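## Task

Every foam block sits above a lot number printed on the shelf edge beneath it. Any foam block whose lot number shows up two or more times anywhere in the storeroom must end on the desk, entirely over its top with nothing overhanging an edge. All remaining foam blocks stay on the shelves they started on. The robot must not tip over or finish leaning, or the task fails.

## Robot and tools

Robot: TidyBot++, a wheeled base 0.54 m long, 0.50 m wide and 0.38 m tall, carrying one seven-joint arm with a two-finger gripper. The shoulder is 0.12 m ahead of the base centre at 0.68 m height. Arm segments: upper arm 0.42 m, forearm 0.31 m, hand 0.31 m to the hand point. Cameras: base_camera (fixed on the base) and wrist_camera (looks along the hand). The arm begins folded, hand pointing down. Loose objects may occasionally get nudged by outside pushes.

Frames: base frame has its origin on the floor below the base centre, x ahead, y to the left, z up, metres. hand_pose is reported in it: the point between the finger pads, its z axis running out along the fingers, its y axis the direction the fingers close. The odometry frame is the base frame at scene start; base_odometry counts wheel rotation only, so slip shows as travel. Heading is in rad, left positive, -3.142 to 3.142. base_tilt is in degrees, forward and right positive.

Tool move: one action per call. Keys:
- base: object with any of translate_m (forward +), strafe_m (left +), both -2 to 2 m, and rotate_rad (counter-clockwise +, -6.3 to 6.3). These are offsets relative to where the base is when the command starts, along its own axes at that moment.
- joints: absolute targets by name, radians: joint_1_rad (any angle; positive is clockwise from above, opposite to heading), joint_2_rad (-2.249 to 2.249, shoulder, 0 = upper arm vertical, + leans forward), joint_3_rad (any angle), joint_4_rad (-2.579 to 2.579, elbow, 0 straight, negative bends forward when joint_3 is 3.14), joint_5_rad (any), joint_6_rad (-2.099 to 2.099, wrist, negative bends hand forward), joint_7_rad (any; with hand down, + turns counter-clockwise from above; at 1.57 the fingers open left/right), gripper_pos 0 (open, about 85 mm gap) to 1 (closed). Gap is roughly 85 x (1 - gripper_pos) mm. Unbounded joints go the short way; turn in steps below half a revolution.
- target: one list of seven numbers [x, y, z, qw, qx, qy, qz], an absolute hand pose in the base frame, metres plus a unit quaternion. With target, joints may contain only gripper_pos.
- speeds: caps for this action only: translate_m and strafe_m 0.05 to 0.5 m/s, rotate_rad 0.1 to 1.57 rad/s. When moving and strafing together give one speed only.
- cameras: list of base_camera, wrist_camera or all; [] for none.
- blocking: true (default) waits until everything rests; false returns in about 0.5 s while motion continues.
Move with no action just reports state. Unknown keys make a call invalid; out-of-range values get it refused, which cancels the rest of that reply's move/wait/finished_scene calls, as does an unplanned stop.

Other tools: wait(seconds 0 to 10, cameras) lets time run; stop(cameras) brakes all your motions; zoom_image(camera, region [x0,y0,x1,y1] pixels, top-left origin, at most 504 x 504) enlarges part of the latest image, useful for reading lot numbers; read_manual(section "licences") gives licence text only; finished_scene(scene 1 or 2) ends the scene irreversibly, and its result gives the next task. Scene 1 is practice and may be skipped; scene 2 counts.

Result lines: base_status, joint_status, hand_status report done, moving, off_target (resting away from goal, possibly still pushing), stopped, not_followed (withheld by the self-collision check, with "joint command not followed" or "pose unreachable" and a cause), contact_stop, time_out, torque_fault, limit_stop_at_motor_heat. hand_target is where the hand would be with all joints on target. motor_effort gives percent of motor maximum with the peak in brackets. Motor temperatures list one value per arm joint; MOTOR HOT appears at 60 C, and at 75 C the arm sags in an over-temperature stop. on_its_own lists uncommanded behaviour. ARM HIT means a hard self or base collision.

Practical notes: after a target reaches done, correct residual error by adding (wanted - measured hand_pose) to the last target. To keep the hand still, resend hand_target, not hand_pose. Loads make the arm sag; never command a joint to its current reading while holding something. Hand pointing down can reach only about 0.94 m height, and only near the base. Far or low, close-in forward poses often miss or drive the arm into the base, which no check prevents. The arm does not avoid furniture; it keeps pressing. A blocked base pushes until timeout (14 s).

Avoid: driving or turning while the arm is caught above about 0.6 m (tip risk), reaching far out from folded near furniture, swinging a stretched arm sideways, squeezing hard on an item still resting on a surface, dropping or releasing moving objects, fast swings with a load, hard impacts. Torque limits are 104.5 N m (joints 1 to 4) and 51.3 N m (5 to 7); exceeding one freezes the arm 10 s. Back away or retract the arm to recover from a lean.

Each tool is called after "Emit:" by a JSON object that holds its "op" and its "data", one argument or row to a line.

## Session

Emit:
{"op": "move", "data": {
  "joints": {"joint_6_rad":0.7}
}}

Scene clock: 2.17 s.
Motor temperatures (°C): [38 35 31 37 40 37 42]
move: done
base_odometry: x=+0.000 y=+0.000 heading=+0.000
base_tilt: forward=-0.4 right=+0.6
base_status: not commanded
joint_positions: joint_1_rad=-0.038 joint_2_rad=-0.374 joint_3_rad=+3.113 joint_4_rad=-2.522 joint_5_rad=-0.004 joint_6_rad=+0.645 joint_7_rad=+1.592 gripper_pos=+0.000
joint_status: all done
motor_effort: joint_1_rad=-1(1) joint_2_rad=-6(6) joint_3_rad=+1(1) joint_4_rad=+19(20) joint_5_rad=+0(1) joint_6_rad=+9(9) joint_7_rad=+0(1)
hand_pose: x=+0.5379 y=+0.0304 z=+0.9225 quat_wxyz=(-0.013, +0.682, +0.031, +0.730) (m; base frame)
hand_target: x=+0.5360 y=+0.0303 z=+0.9382 quat_wxyz=(-0.013, +0.663, +0.030, +0.748) (m; base frame)
hand_status: not commanded
pictures: base_camera, wrist_camera
Images, in order (width x height): base_camera 644x364, wrist_camera 644x476.

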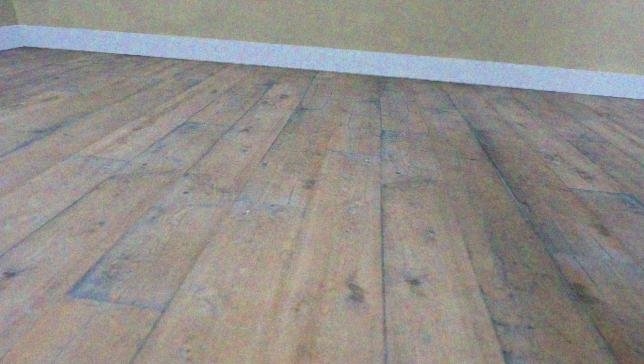

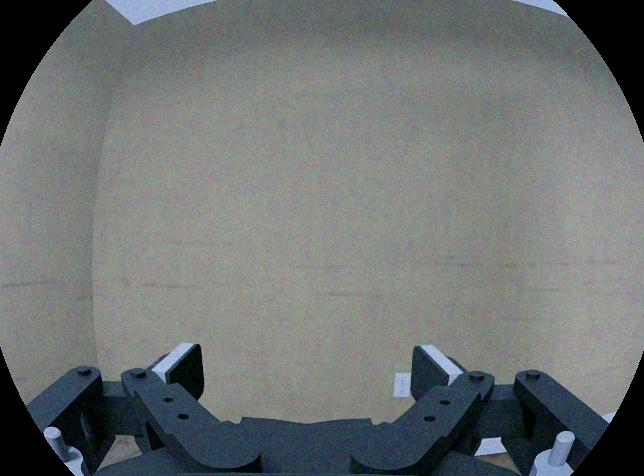

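Emit:
{"op": "move", "data": {
  "joints": {"joint_6_rad":0.25},
  "base": {"rotate_rad":-1.05}
}}

Emit:
{"op": "move", "data": {
  "base": {"rotate_rad":-1.05}
}}

Emit:
{"op": "move", "data": {
  "base": {"rotate_rad":-1.05}
}}

Emit:
{"op": "move", "data": {
  "base": {"rotate_rad":-1.05}
}}

Emit:
{"op": "move", "data": {
  "base": {"rotate_rad":-1.05}
}}

Scene clock: 4.40 s.
Motor temperatures (°C): [38 35 31 37 40 37 42]
move: done
base_odometry: x=+0.000 y=+0.000 heading=-1.049
base_tilt: forward=-0.3 right=+0.6
base_status: done
joint_positions: joint_1_rad=-0.038 joint_2_rad=-0.374 joint_3_rad=+3.113 joint_4_rad=-2.522 joint_5_rad=-0.004 joint_6_rad=+0.279 joint_7_rad=+1.592 gripper_pos=+0.000
joint_status: all done
motor_effort: joint_1_rad=-1(2) joint_2_rad=-5(7) joint_3_rad=+1(2) joint_4_rad=+19(21) joint_5_rad=+1(1) joint_6_rad=+8(10) joint_7_rad=+0(1)
hand_pose: x=+0.5250 y=+0.0286 z=+0.8104 quat_wxyz=(-0.010, +0.804, +0.035, +0.594) (m; base frame)
hand_target: x=+0.5215 y=+0.0285 z=+0.8001 quat_wxyz=(-0.009, +0.813, +0.036, +0.581) (m; base frame)
hand_status: not commanded
pictures: base_camera, wrist_camera
Images, in order (width x height): base_camera 644x364, wrist_camera 644x476.

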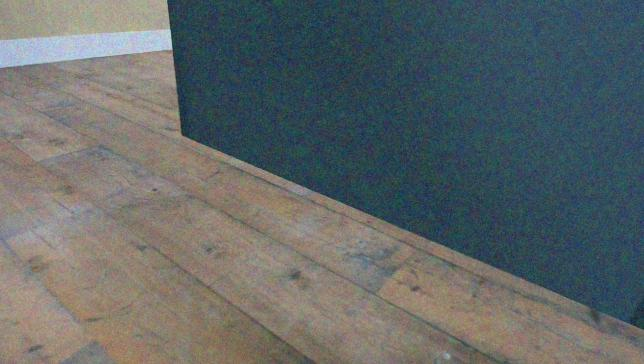

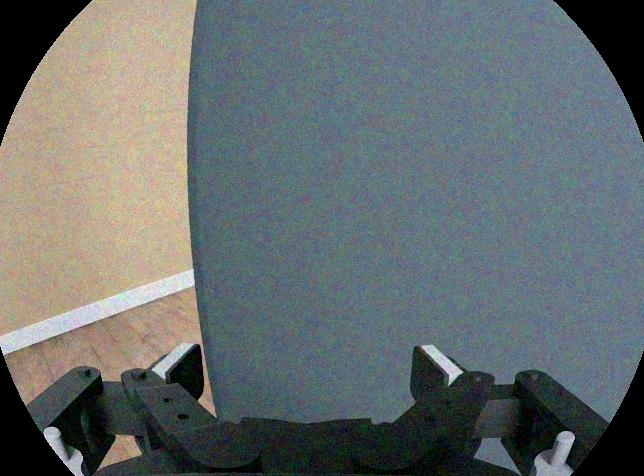

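Scene clock: 6.33 s.
Motor temperatures (°C): [38 35 31 37 40 37 42]
move: done
base_odometry: x=+0.000 y=+0.000 heading=-2.098
base_tilt: forward=-0.4 right=+0.6
base_status: done
joint_positions: joint_1_rad=-0.038 joint_2_rad=-0.374 joint_3_rad=+3.113 joint_4_rad=-2.522 joint_5_rad=-0.004 joint_6_rad=+0.279 joint_7_rad=+1.592 gripper_pos=+0.000
joint_status: not commanded
motor_effort: joint_1_rad=+0(1) joint_2_rad=-5(7) joint_3_rad=+1(2) joint_4_rad=+20(20) joint_5_rad=+1(1) joint_6_rad=+8(9) joint_7_rad=+0(1)
hand_pose: x=+0.5250 y=+0.0285 z=+0.8104 quat_wxyz=(-0.010, +0.804, +0.035, +0.594) (m; base frame)
hand_target: x=+0.5215 y=+0.0285 z=+0.8001 quat_wxyz=(-0.009, +0.813, +0.036, +0.581) (m; base frame)
hand_status: not commanded
pictures: base_camera, wrist_camera
Images, in order (width x height): base_camera 644x364, wrist_camera 644x476.

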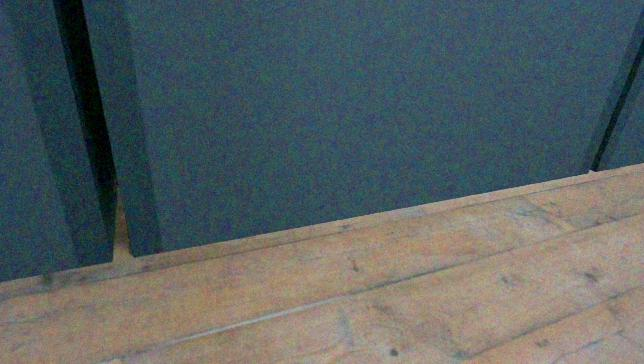

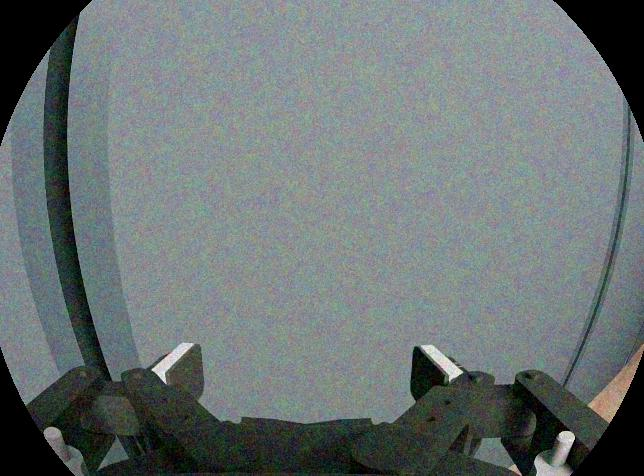

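Scene clock: 8.27 s.
Motor temperatures (°C): [38 35 31 37 40 37 42]
move: done
base_odometry: x=+0.000 y=+0.000 heading=+3.136
base_tilt: forward=-0.4 right=+0.6
base_status: done
joint_positions: joint_1_rad=-0.038 joint_2_rad=-0.374 joint_3_rad=+3.113 joint_4_rad=-2.522 joint_5_rad=-0.004 joint_6_rad=+0.279 joint_7_rad=+1.592 gripper_pos=+0.000
joint_status: not commanded
motor_effort: joint_1_rad=+0(1) joint_2_rad=-5(6) joint_3_rad=+1(2) joint_4_rad=+20(20) joint_5_rad=+1(1) joint_6_rad=+9(9) joint_7_rad=+0(1)
hand_pose: x=+0.5250 y=+0.0285 z=+0.8104 quat_wxyz=(-0.010, +0.804, +0.035, +0.594) (m; base frame)
hand_target: x=+0.5215 y=+0.0285 z=+0.8001 quat_wxyz=(-0.009, +0.813, +0.036, +0.581) (m; base frame)
hand_status: not commanded
pictures: base_camera, wrist_camera
Images, in order (width x height): base_camera 644x364, wrist_camera 644x476.

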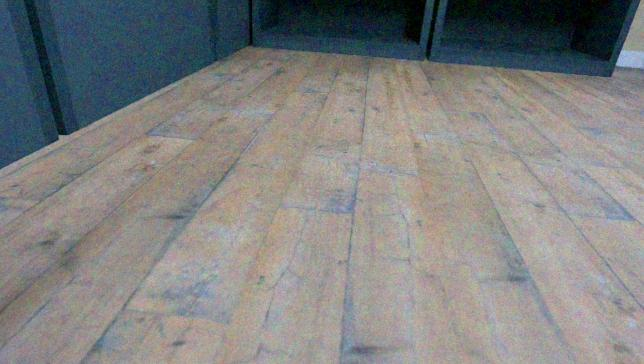

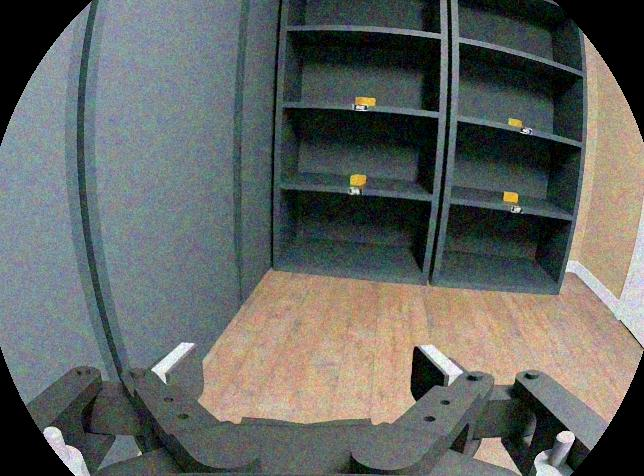

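Scene clock: 10.20 s.
Motor temperatures (°C): [38 35 31 37 40 37 42]
move: done
base_odometry: x=+0.000 y=+0.000 heading=+2.087
base_tilt: forward=-0.3 right=+0.6
base_status: done
joint_positions: joint_1_rad=-0.038 joint_2_rad=-0.374 joint_3_rad=+3.113 joint_4_rad=-2.522 joint_5_rad=-0.004 joint_6_rad=+0.279 joint_7_rad=+1.592 gripper_pos=+0.000
joint_status: not commanded
motor_effort: joint_1_rad=+0(2) joint_2_rad=-5(7) joint_3_rad=+1(2) joint_4_rad=+20(20) joint_5_rad=+1(1) joint_6_rad=+8(9) joint_7_rad=+0(1)
hand_pose: x=+0.5250 y=+0.0285 z=+0.8104 quat_wxyz=(-0.010, +0.804, +0.035, +0.594) (m; base frame)
hand_target: x=+0.5215 y=+0.0285 z=+0.8001 quat_wxyz=(-0.009, +0.813, +0.036, +0.581) (m; base frame)
hand_status: not commanded
pictures: base_camera, wrist_camera
Images, in order (width x height): base_camera 644x364, wrist_camera 644x476.

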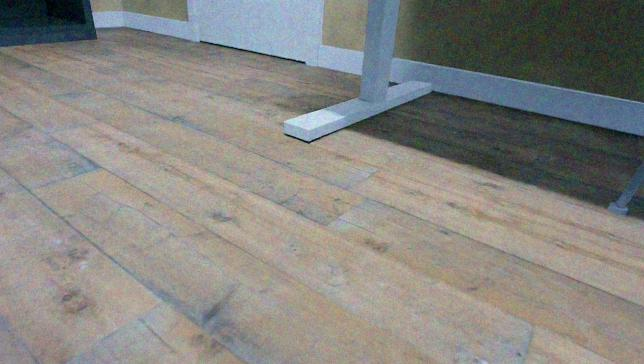

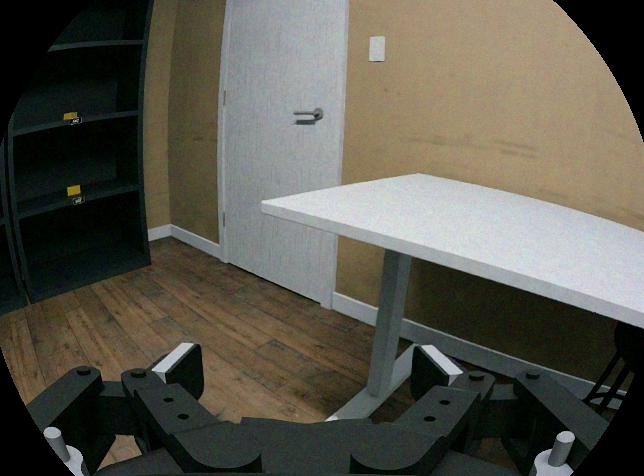

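Scene clock: 12.13 s.
Motor temperatures (°C): [38 35 31 37 40 37 42]
move: done
base_odometry: x=+0.000 y=+0.000 heading=+1.038
base_tilt: forward=-0.3 right=+0.6
base_status: done
joint_positions: joint_1_rad=-0.038 joint_2_rad=-0.374 joint_3_rad=+3.114 joint_4_rad=-2.522 joint_5_rad=-0.004 joint_6_rad=+0.279 joint_7_rad=+1.592 gripper_pos=+0.000
joint_status: not commanded
motor_effort: joint_1_rad=+0(2) joint_2_rad=-6(7) joint_3_rad=+1(2) joint_4_rad=+20(20) joint_5_rad=+0(1) joint_6_rad=+8(9) joint_7_rad=+0(1)
hand_pose: x=+0.5251 y=+0.0284 z=+0.8104 quat_wxyz=(-0.010, +0.804, +0.035, +0.594) (m; base frame)
hand_target: x=+0.5215 y=+0.0285 z=+0.8001 quat_wxyz=(-0.009, +0.813, +0.036, +0.581) (m; base frame)
hand_status: not commanded
pictures: base_camera, wrist_camera
Images, in order (width x height): base_camera 644x364, wrist_camera 644x476.

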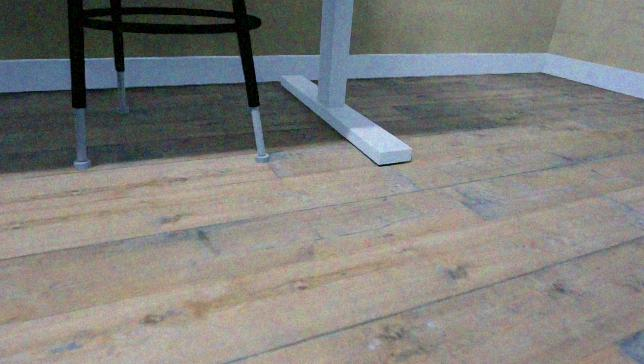

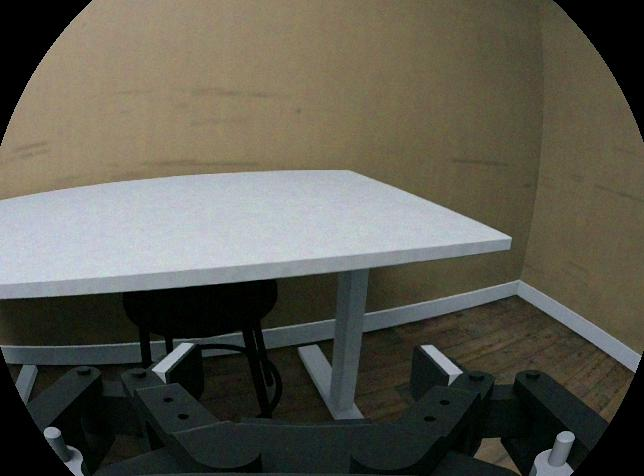

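Emit:
{"op": "move", "data": {
  "base": {"rotate_rad":2.05}
}}

Emit:
{"op": "zoom_image", "data": {
  "camera": "wrist_camera",
  "region": [270, 70, 430, 210]
}}

Emit:
{"op": "zoom_image", "data": {
  "camera": "wrist_camera",
  "region": [430, 90, 590, 230]
}}

Scene clock: 15.03 s.
Motor temperatures (°C): [38 35 31 37 40 37 42]
move: done
base_odometry: x=+0.000 y=+0.000 heading=+3.087
base_tilt: forward=-0.3 right=+0.6
base_status: done
joint_positions: joint_1_rad=-0.038 joint_2_rad=-0.374 joint_3_rad=+3.114 joint_4_rad=-2.522 joint_5_rad=-0.004 joint_6_rad=+0.279 joint_7_rad=+1.592 gripper_pos=+0.000
joint_status: not commanded
motor_effort: joint_1_rad=+0(2) joint_2_rad=-6(7) joint_3_rad=+1(2) joint_4_rad=+20(20) joint_5_rad=+0(1) joint_6_rad=+9(9) joint_7_rad=+0(1)
hand_pose: x=+0.5251 y=+0.0283 z=+0.8104 quat_wxyz=(-0.009, +0.804, +0.035, +0.594) (m; base frame)
hand_target: x=+0.5215 y=+0.0285 z=+0.8001 quat_wxyz=(-0.009, +0.813, +0.036, +0.581) (m; base frame)
hand_status: not commanded
pictures: base_camera, wrist_camera
Images, in order (width x height): base_camera 644x364, wrist_camera 644x476.

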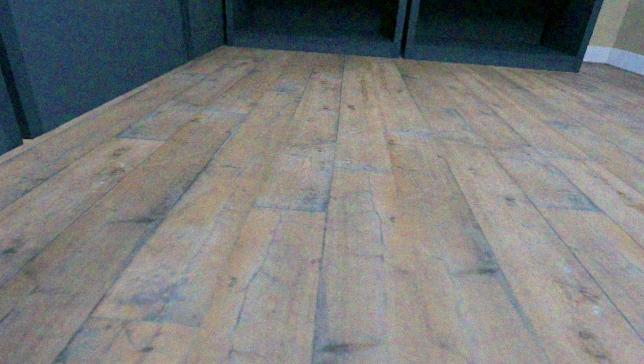

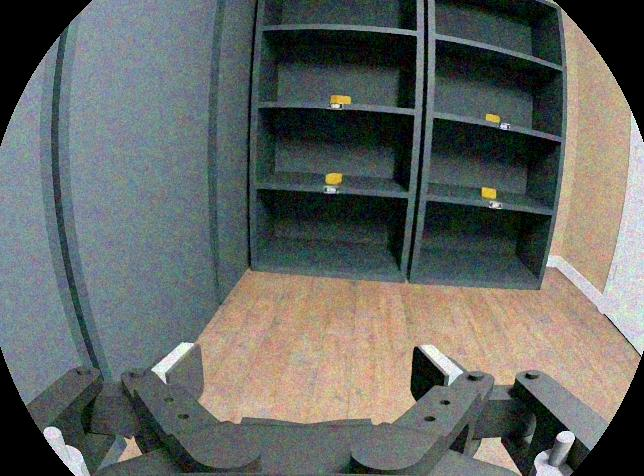

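Scaled by 3.150.

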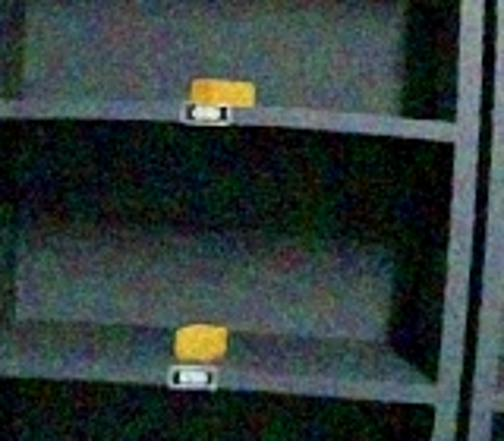

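Scaled by 3.150.

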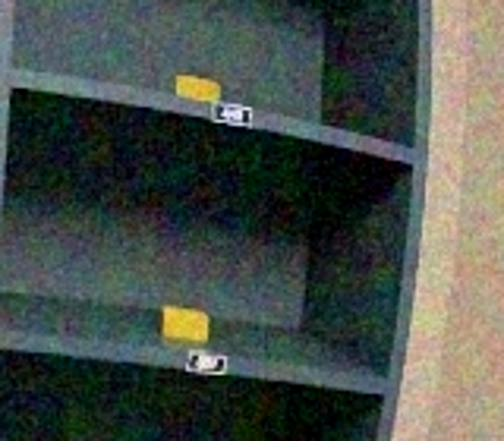

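Emit:
{"op": "move", "data": {
  "base": {"translate_m":1.3}
}}

Emit:
{"op": "zoom_image", "data": {
  "camera": "wrist_camera",
  "region": [230, 40, 400, 220]
}}

Emit:
{"op": "zoom_image", "data": {
  "camera": "wrist_camera",
  "region": [430, 60, 600, 240]
}}

Scene clock: 19.27 s.
Motor temperatures (°C): [38 35 31 37 40 37 42]
move: done
base_odometry: x=-1.298 y=+0.071 heading=+3.088
base_tilt: forward=-0.3 right=+0.6
base_status: done
joint_positions: joint_1_rad=-0.038 joint_2_rad=-0.375 joint_3_rad=+3.114 joint_4_rad=-2.522 joint_5_rad=-0.004 joint_6_rad=+0.279 joint_7_rad=+1.592 gripper_pos=+0.000
joint_status: not commanded
motor_effort: joint_1_rad=+0(1) joint_2_rad=-5(8) joint_3_rad=+1(1) joint_4_rad=+20(21) joint_5_rad=+1(1) joint_6_rad=+8(9) joint_7_rad=+0(1)
hand_pose: x=+0.5249 y=+0.0283 z=+0.8108 quat_wxyz=(-0.009, +0.803, +0.035, +0.595) (m; base frame)
hand_target: x=+0.5215 y=+0.0285 z=+0.8001 quat_wxyz=(-0.009, +0.813, +0.036, +0.581) (m; base frame)
hand_status: not commanded
pictures: base_camera, wrist_camera
Images, in order (width x height): base_camera 644x364, wrist_camera 644x476.

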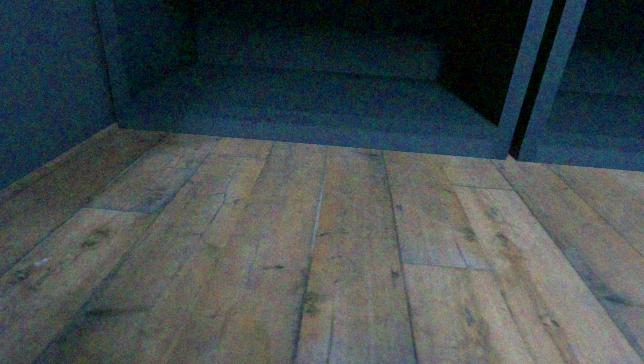

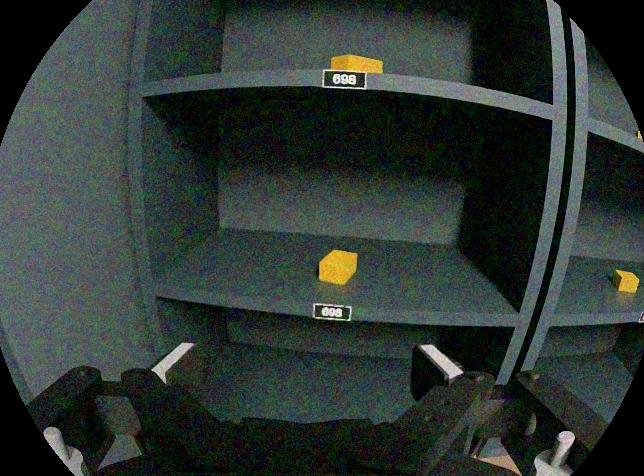

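Scaled by 2.800.

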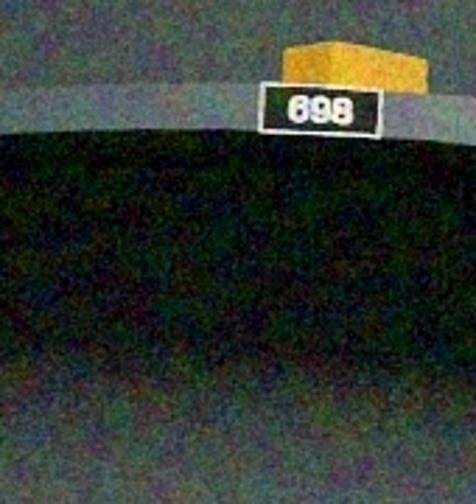

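Scaled by 2.800.

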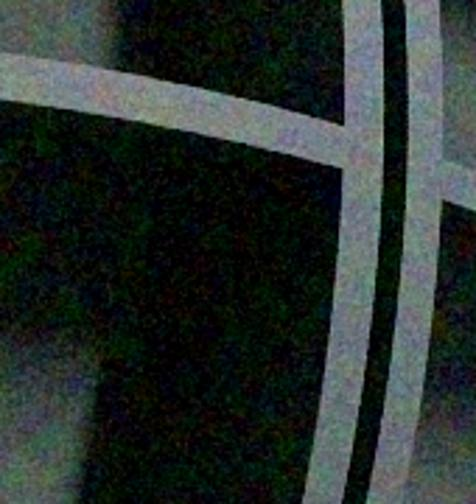

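Emit:
{"op": "zoom_image", "data": {
  "camera": "wrist_camera",
  "region": [290, 230, 390, 330]
}}

Emit:
{"op": "move", "data": {
  "base": {"strafe_m":-0.75}
}}

Emit:
{"op": "zoom_image", "data": {
  "camera": "wrist_camera",
  "region": [280, 20, 480, 200]
}}

Emit:
{"op": "zoom_image", "data": {
  "camera": "wrist_camera",
  "region": [280, 220, 440, 360]
}}

Emit:
{"op": "move", "data": {
  "joints": {"joint_6_rad":0.9}
}}

Scaled by 5.040.

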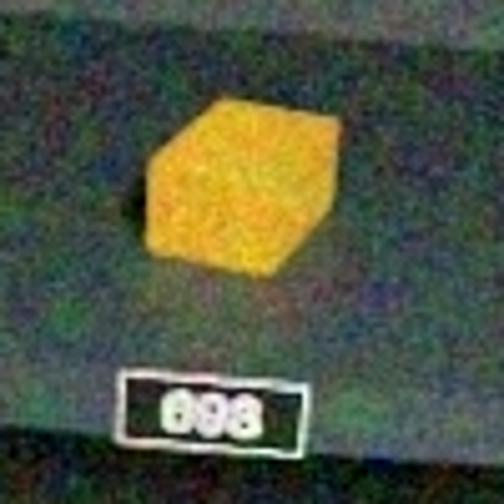

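Scene clock: 22.43 s.
Motor temperatures (°C): [38 35 31 37 40 37 42]
move: done
base_odometry: x=-1.258 y=+0.820 heading=+3.089
base_tilt: forward=-0.3 right=+0.6
base_status: done
joint_positions: joint_1_rad=-0.038 joint_2_rad=-0.375 joint_3_rad=+3.114 joint_4_rad=-2.522 joint_5_rad=-0.004 joint_6_rad=+0.279 joint_7_rad=+1.592 gripper_pos=+0.000
joint_status: not commanded
motor_effort: joint_1_rad=-1(1) joint_2_rad=-6(6) joint_3_rad=+1(3) joint_4_rad=+20(21) joint_5_rad=+1(1) joint_6_rad=+8(9) joint_7_rad=+0(1)
hand_pose: x=+0.5249 y=+0.0283 z=+0.8108 quat_wxyz=(-0.009, +0.803, +0.035, +0.595) (m; base frame)
hand_target: x=+0.5215 y=+0.0285 z=+0.8001 quat_wxyz=(-0.009, +0.813, +0.036, +0.581) (m; base frame)
hand_status: not commanded
pictures: base_camera, wrist_camera
Images, in order (width x height): base_camera 644x364, wrist_camera 644x476.

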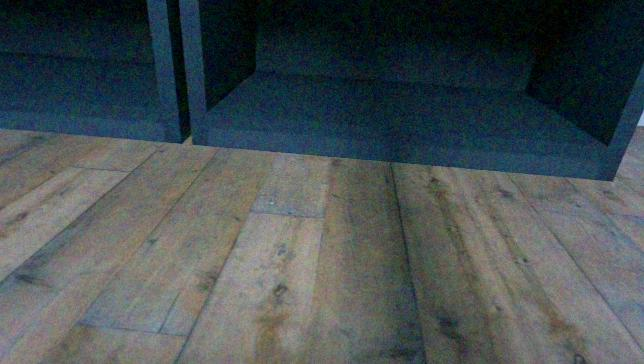

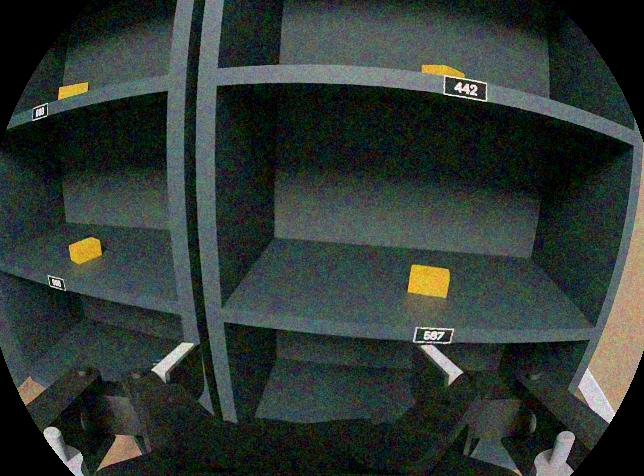

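Scaled by 2.520.

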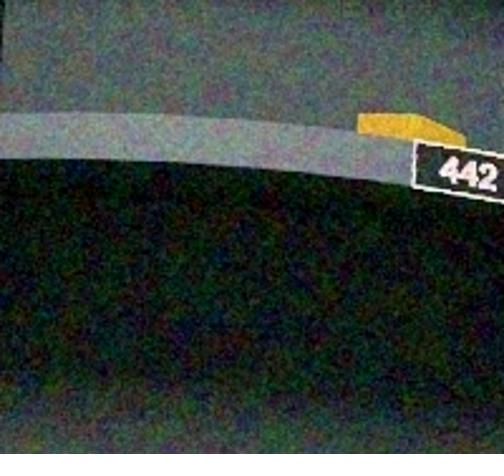

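Scaled by 3.150.

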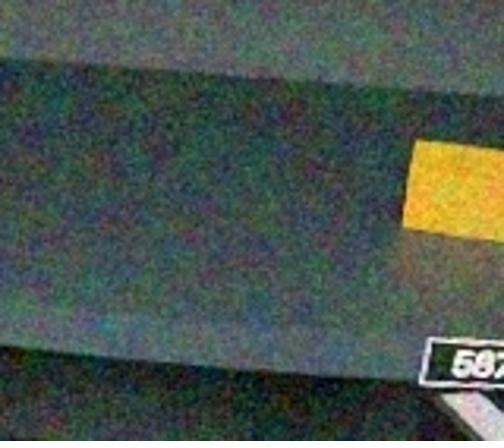

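Scene clock: 23.77 s.
Motor temperatures (°C): [38 35 31 37 40 37 42]
move: done
base_odometry: x=-1.258 y=+0.820 heading=+3.089
base_tilt: forward=-0.3 right=+0.6
base_status: not commanded
joint_positions: joint_1_rad=-0.038 joint_2_rad=-0.375 joint_3_rad=+3.114 joint_4_rad=-2.521 joint_5_rad=-0.004 joint_6_rad=+0.853 joint_7_rad=+1.592 gripper_pos=+0.000
joint_status: all done
motor_effort: joint_1_rad=+0(1) joint_2_rad=-5(7) joint_3_rad=+0(1) joint_4_rad=+19(22) joint_5_rad=+1(1) joint_6_rad=+9(10) joint_7_rad=+0(1)
hand_pose: x=+0.5267 y=+0.0296 z=+0.9872 quat_wxyz=(-0.014, +0.602, +0.027, +0.798) (m; base frame)
hand_target: x=+0.5224 y=+0.0299 z=+0.9989 quat_wxyz=(-0.015, +0.585, +0.027, +0.811) (m; base frame)
hand_status: not commanded
pictures: base_camera, wrist_camera
Images, in order (width x height): base_camera 644x364, wrist_camera 644x476.

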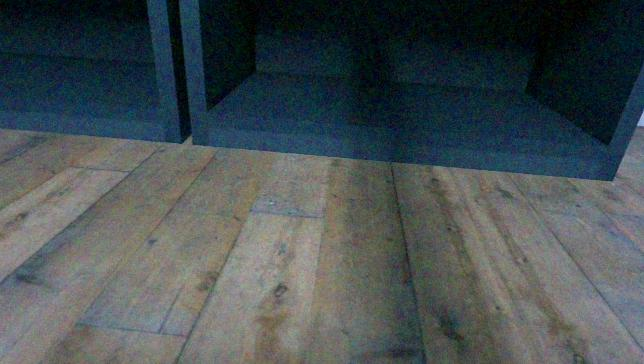

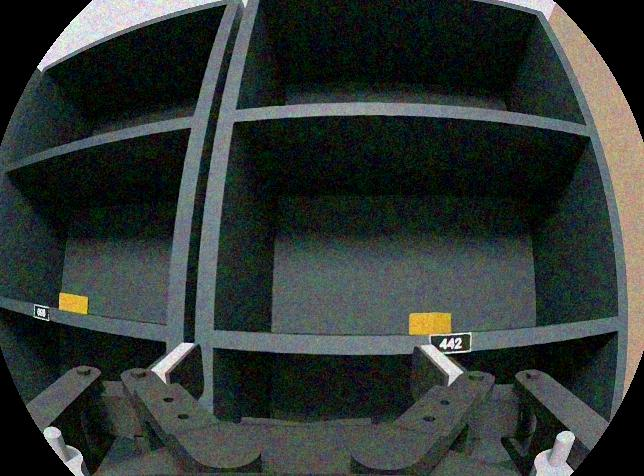

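Emit:
{"op": "move", "data": {
  "base": {"strafe_m":0.75},
  "joints": {"joint_6_rad":0.3}
}}

Emit:
{"op": "move", "data": {
  "base": {"translate_m":-2,"rotate_rad":1.62}
}}

Emit:
{"op": "move", "data": {
  "base": {"strafe_m":0.72}
}}

Emit:
{"op": "move", "data": {
  "base": {"translate_m":0.6}
}}

Scene clock: 27.50 s.
Motor temperatures (°C): [38 35 31 37 40 37 42]
move: done
base_odometry: x=-1.298 y=+0.071 heading=+3.091
base_tilt: forward=-0.3 right=+0.6
base_status: done
joint_positions: joint_1_rad=-0.038 joint_2_rad=-0.375 joint_3_rad=+3.114 joint_4_rad=-2.521 joint_5_rad=-0.004 joint_6_rad=+0.337 joint_7_rad=+1.592 gripper_pos=+0.000
joint_status: all done
motor_effort: joint_1_rad=-1(1) joint_2_rad=-5(7) joint_3_rad=+1(2) joint_4_rad=+20(23) joint_5_rad=+1(1) joint_6_rad=+8(10) joint_7_rad=+0(1)
hand_pose: x=+0.5298 y=+0.0288 z=+0.8287 quat_wxyz=(-0.010, +0.785, +0.035, +0.618) (m; base frame)
hand_target: x=+0.5261 y=+0.0289 z=+0.8150 quat_wxyz=(-0.010, +0.798, +0.035, +0.601) (m; base frame)
hand_status: not commanded
pictures: base_camera, wrist_camera
Images, in order (width x height): base_camera 644x364, wrist_camera 644x476.

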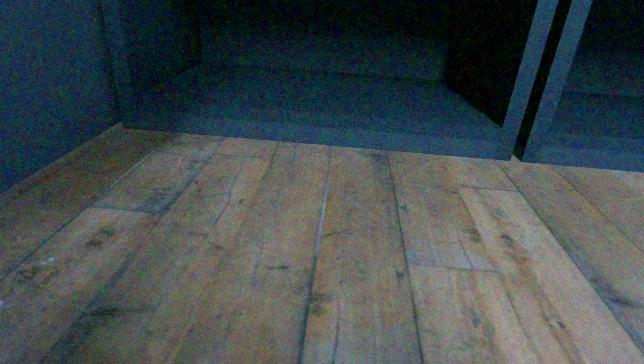

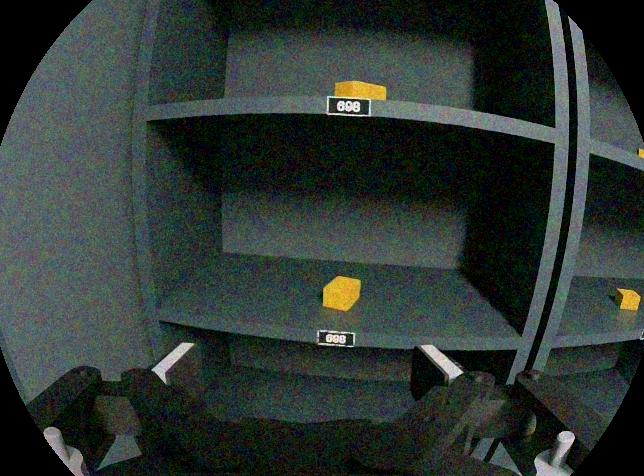

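Scene clock: 33.27 s.
Motor temperatures (°C): [38 35 31 37 40 37 42]
move: done
base_odometry: x=+0.700 y=-0.031 heading=-1.571
base_tilt: forward=-0.3 right=+0.6
base_status: done
joint_positions: joint_1_rad=-0.038 joint_2_rad=-0.375 joint_3_rad=+3.114 joint_4_rad=-2.521 joint_5_rad=-0.004 joint_6_rad=+0.337 joint_7_rad=+1.592 gripper_pos=+0.000
joint_status: not commanded
motor_effort: joint_1_rad=+0(2) joint_2_rad=-5(8) joint_3_rad=+1(2) joint_4_rad=+20(20) joint_5_rad=+1(1) joint_6_rad=+8(9) joint_7_rad=+0(1)
hand_pose: x=+0.5298 y=+0.0288 z=+0.8285 quat_wxyz=(-0.010, +0.785, +0.035, +0.618) (m; base frame)
hand_target: x=+0.5261 y=+0.0289 z=+0.8150 quat_wxyz=(-0.010, +0.798, +0.035, +0.601) (m; base frame)
hand_status: not commanded
pictures: base_camera, wrist_camera
Images, in order (width x height): base_camera 644x364, wrist_camera 644x476.

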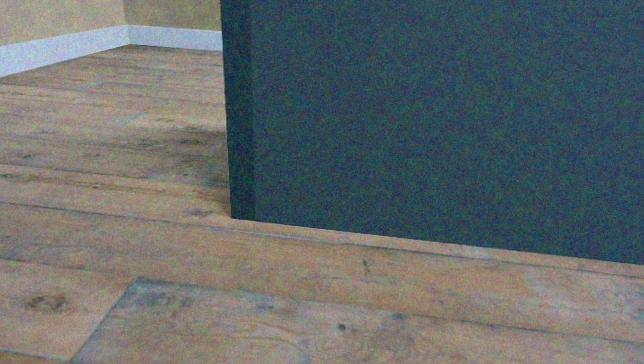

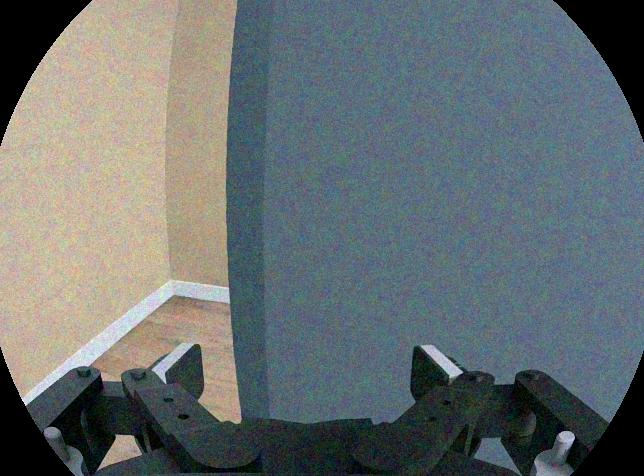

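Scene clock: 36.10 s.
Motor temperatures (°C): [38 35 31 37 40 37 42]
move: done
base_odometry: x=+1.420 y=-0.032 heading=-1.571
base_tilt: forward=-0.3 right=+0.6
base_status: done
joint_positions: joint_1_rad=-0.038 joint_2_rad=-0.375 joint_3_rad=+3.114 joint_4_rad=-2.521 joint_5_rad=-0.004 joint_6_rad=+0.337 joint_7_rad=+1.592 gripper_pos=+0.000
joint_status: not commanded
motor_effort: joint_1_rad=-1(1) joint_2_rad=-6(7) joint_3_rad=+1(2) joint_4_rad=+19(21) joint_5_rad=+1(1) joint_6_rad=+9(9) joint_7_rad=+0(1)
hand_pose: x=+0.5298 y=+0.0288 z=+0.8285 quat_wxyz=(-0.010, +0.785, +0.035, +0.618) (m; base frame)
hand_target: x=+0.5261 y=+0.0289 z=+0.8150 quat_wxyz=(-0.010, +0.798, +0.035, +0.601) (m; base frame)
hand_status: not commanded
pictures: base_camera, wrist_camera
Images, in order (width x height): base_camera 644x364, wrist_camera 644x476.

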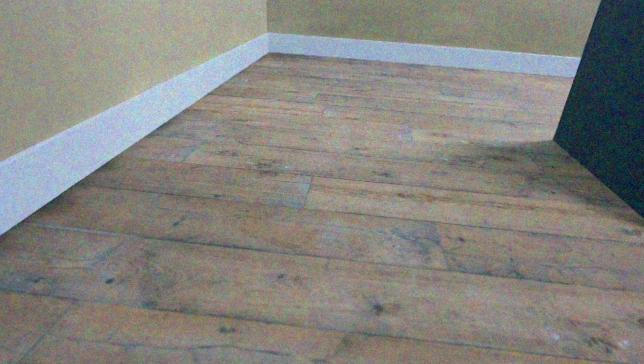

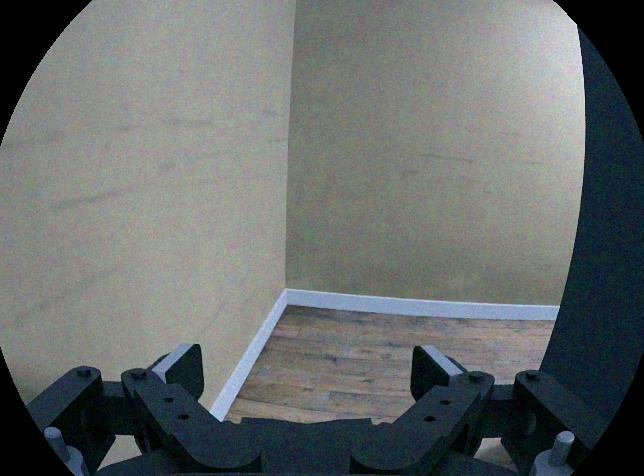

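Scene clock: 38.67 s.
Motor temperatures (°C): [38 35 31 37 40 37 42]
move: done
base_odometry: x=+1.420 y=-0.632 heading=-1.571
base_tilt: forward=-0.3 right=+0.6
base_status: done
joint_positions: joint_1_rad=-0.038 joint_2_rad=-0.376 joint_3_rad=+3.114 joint_4_rad=-2.521 joint_5_rad=-0.004 joint_6_rad=+0.337 joint_7_rad=+1.592 gripper_pos=+0.000
joint_status: not commanded
motor_effort: joint_1_rad=+0(1) joint_2_rad=-6(8) joint_3_rad=+1(1) joint_4_rad=+19(21) joint_5_rad=+1(1) joint_6_rad=+9(9) joint_7_rad=+0(1)
hand_pose: x=+0.5296 y=+0.0288 z=+0.8290 quat_wxyz=(-0.010, +0.785, +0.035, +0.618) (m; base frame)
hand_target: x=+0.5261 y=+0.0289 z=+0.8150 quat_wxyz=(-0.010, +0.798, +0.035, +0.601) (m; base frame)
hand_status: not commanded
pictures: base_camera, wrist_camera
Images, in order (width x height): base_camera 644x364, wrist_camera 644x476.

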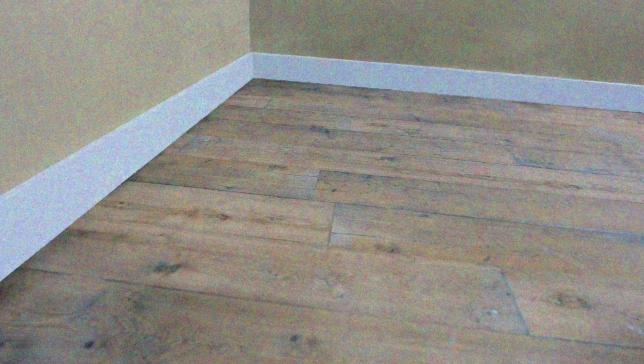

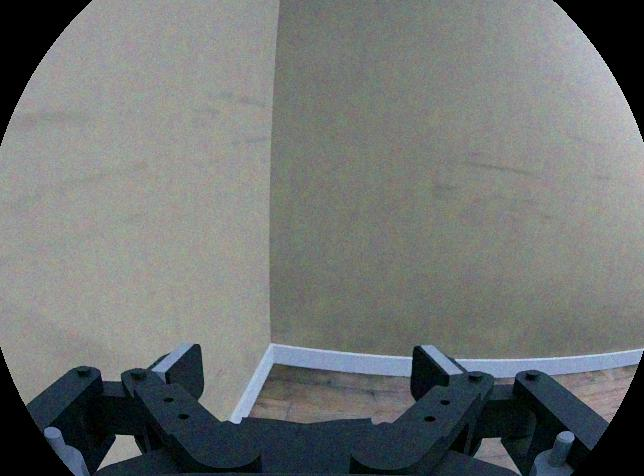

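Emit:
{"op": "move", "data": {
  "base": {"translate_m":0.9}
}}

Emit:
{"op": "move", "data": {
  "base": {"rotate_rad":-1.1}
}}

Emit:
{"op": "zoom_image", "data": {
  "camera": "wrist_camera",
  "region": [200, 0, 640, 400]
}}

Scene clock: 42.00 s.
Motor temperatures (°C): [38 35 31 37 40 37 42]
move: done
base_odometry: x=+1.420 y=-1.532 heading=-1.570
base_tilt: forward=-0.3 right=+0.6
base_status: done
joint_positions: joint_1_rad=-0.038 joint_2_rad=-0.376 joint_3_rad=+3.114 joint_4_rad=-2.521 joint_5_rad=-0.004 joint_6_rad=+0.337 joint_7_rad=+1.592 gripper_pos=+0.000
joint_status: not commanded
motor_effort: joint_1_rad=-1(1) joint_2_rad=-6(8) joint_3_rad=+1(2) joint_4_rad=+19(21) joint_5_rad=+1(1) joint_6_rad=+9(9) joint_7_rad=+0(1)
hand_pose: x=+0.5296 y=+0.0288 z=+0.8290 quat_wxyz=(-0.010, +0.785, +0.035, +0.618) (m; base frame)
hand_target: x=+0.5261 y=+0.0289 z=+0.8150 quat_wxyz=(-0.010, +0.798, +0.035, +0.601) (m; base frame)
hand_status: not commanded
pictures: base_camera, wrist_camera
Images, in order (width x height): base_camera 644x364, wrist_camera 644x476.

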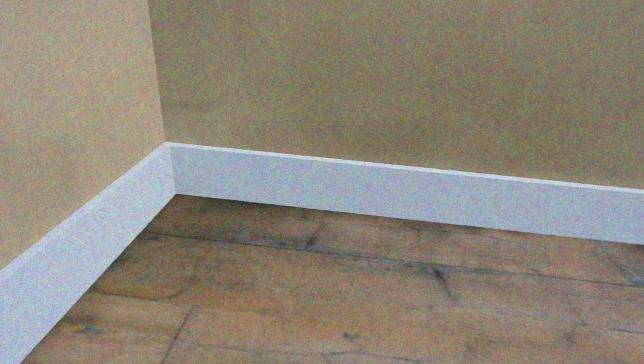

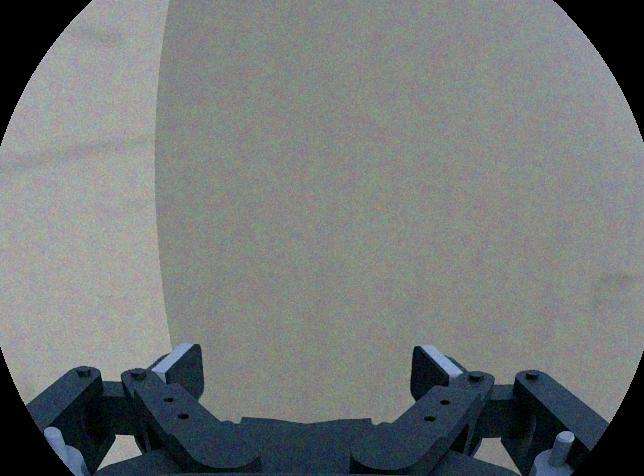

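Scene clock: 46.33 s.
Motor temperatures (°C): [38 35 31 37 40 37 42]
move: time_out
base_odometry: x=+1.416 y=-1.534 heading=-2.283
base_tilt: forward=-0.3 right=+0.6
base_status: rotate_rad time_out (by the wheels' count: -0.712 of -1.100)
joint_positions: joint_1_rad=-0.031 joint_2_rad=-0.375 joint_3_rad=+3.119 joint_4_rad=-2.521 joint_5_rad=-0.005 joint_6_rad=+0.335 joint_7_rad=+1.592 gripper_pos=+0.000
joint_status: not commanded
motor_effort: joint_1_rad=+0(6) joint_2_rad=-5(13) joint_3_rad=+1(10) joint_4_rad=+19(22) joint_5_rad=+0(3) joint_6_rad=+8(11) joint_7_rad=+0(1)
hand_pose: x=+0.5303 y=+0.0236 z=+0.8282 quat_wxyz=(-0.007, +0.786, +0.029, +0.617) (m; base frame)
hand_target: x=+0.5261 y=+0.0289 z=+0.8150 quat_wxyz=(-0.010, +0.798, +0.035, +0.601) (m; base frame)
hand_status: not commanded
pictures: base_camera, wrist_camera
Images, in order (width x height): base_camera 644x364, wrist_camera 644x476.

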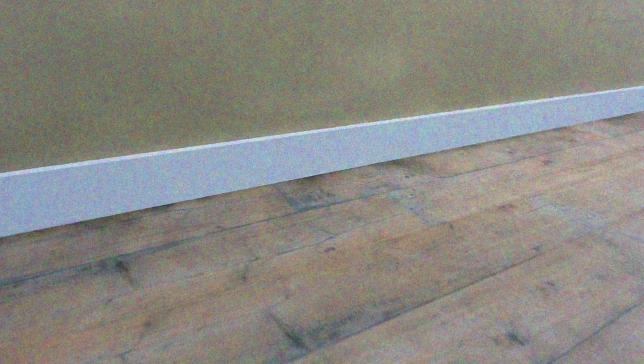

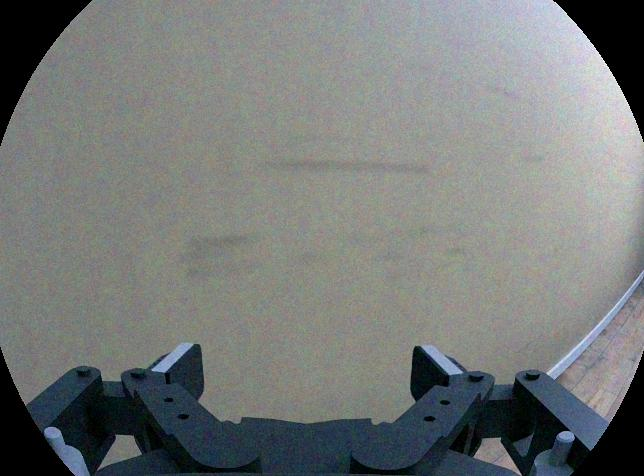

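Scaled by 1.145.

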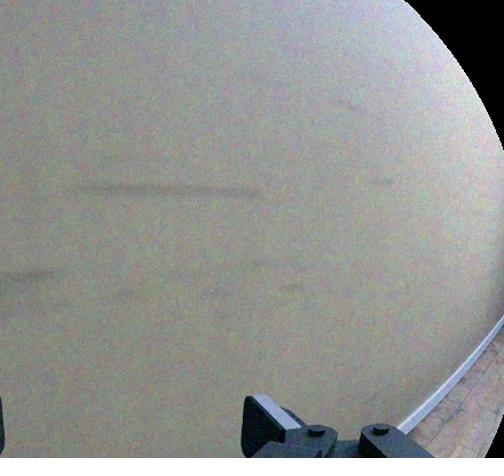

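Emit:
{"op": "move", "data": {
  "base": {"translate_m":0.16,"strafe_m":-0.19}
}}

Emit:
{"op": "move", "data": {
  "base": {"rotate_rad":-0.85}
}}

Emit:
{"op": "zoom_image", "data": {
  "camera": "wrist_camera",
  "region": [200, 0, 640, 400]
}}

Scene clock: 48.57 s.
Motor temperatures (°C): [38 35 31 37 40 37 42]
move: done
base_odometry: x=+1.168 y=-1.531 heading=-2.283
base_tilt: forward=-0.3 right=+0.6
base_status: done
joint_positions: joint_1_rad=-0.031 joint_2_rad=-0.375 joint_3_rad=+3.119 joint_4_rad=-2.521 joint_5_rad=-0.005 joint_6_rad=+0.335 joint_7_rad=+1.592 gripper_pos=+0.000
joint_status: not commanded
motor_effort: joint_1_rad=-1(1) joint_2_rad=-6(8) joint_3_rad=+1(2) joint_4_rad=+20(21) joint_5_rad=+1(1) joint_6_rad=+9(10) joint_7_rad=+0(1)
hand_pose: x=+0.5303 y=+0.0236 z=+0.8282 quat_wxyz=(-0.007, +0.786, +0.029, +0.617) (m; base frame)
hand_target: x=+0.5261 y=+0.0289 z=+0.8150 quat_wxyz=(-0.010, +0.798, +0.035, +0.601) (m; base frame)
hand_status: not commanded
pictures: base_camera, wrist_camera
Images, in order (width x height): base_camera 644x364, wrist_camera 644x476.

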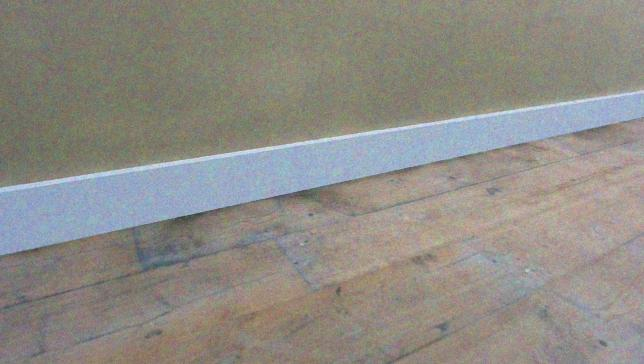

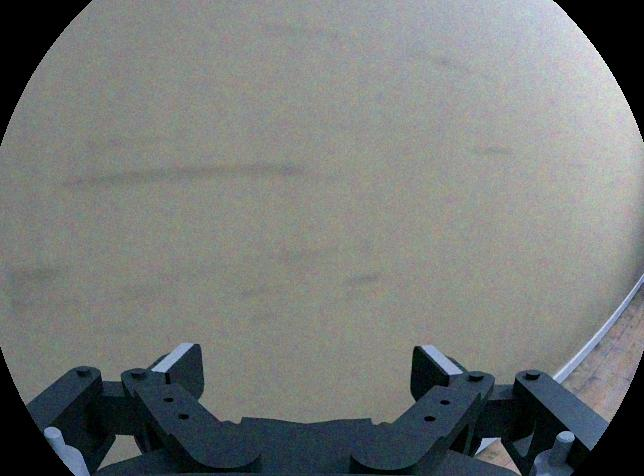

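Scene clock: 50.37 s.
Motor temperatures (°C): [38 35 31 37 40 37 42]
move: done
base_odometry: x=+1.168 y=-1.531 heading=-3.133
base_tilt: forward=-0.3 right=+0.6
base_status: done
joint_positions: joint_1_rad=-0.031 joint_2_rad=-0.375 joint_3_rad=+3.118 joint_4_rad=-2.521 joint_5_rad=-0.005 joint_6_rad=+0.335 joint_7_rad=+1.592 gripper_pos=+0.000
joint_status: not commanded
motor_effort: joint_1_rad=+0(2) joint_2_rad=-6(7) joint_3_rad=+0(2) joint_4_rad=+20(20) joint_5_rad=+1(1) joint_6_rad=+9(9) joint_7_rad=+0(1)
hand_pose: x=+0.5303 y=+0.0240 z=+0.8282 quat_wxyz=(-0.007, +0.786, +0.030, +0.617) (m; base frame)
hand_target: x=+0.5261 y=+0.0289 z=+0.8150 quat_wxyz=(-0.010, +0.798, +0.035, +0.601) (m; base frame)
hand_status: not commanded
pictures: base_camera, wrist_camera
Images, in order (width x height): base_camera 644x364, wrist_camera 644x476.

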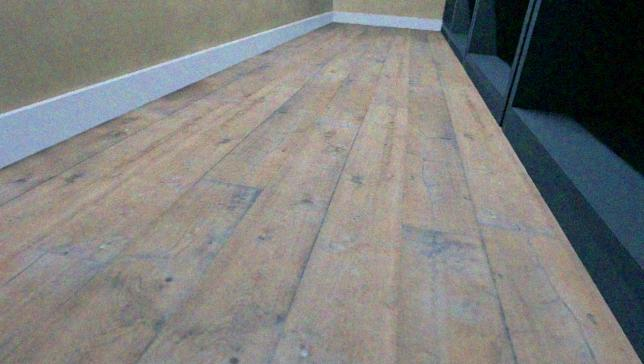

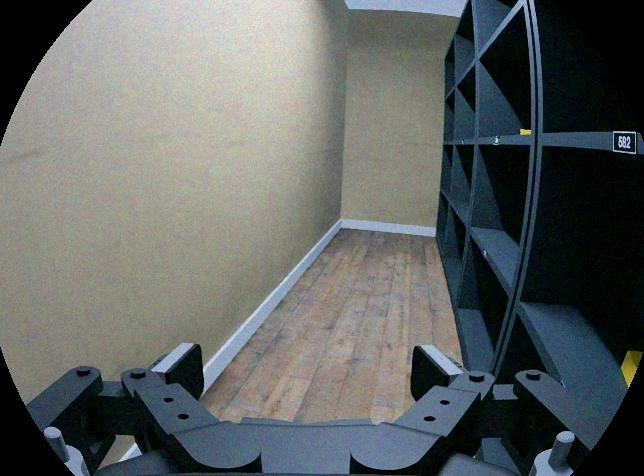

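Scaled by 1.145.

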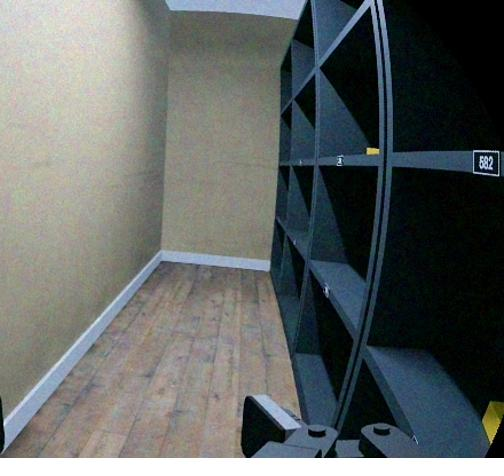

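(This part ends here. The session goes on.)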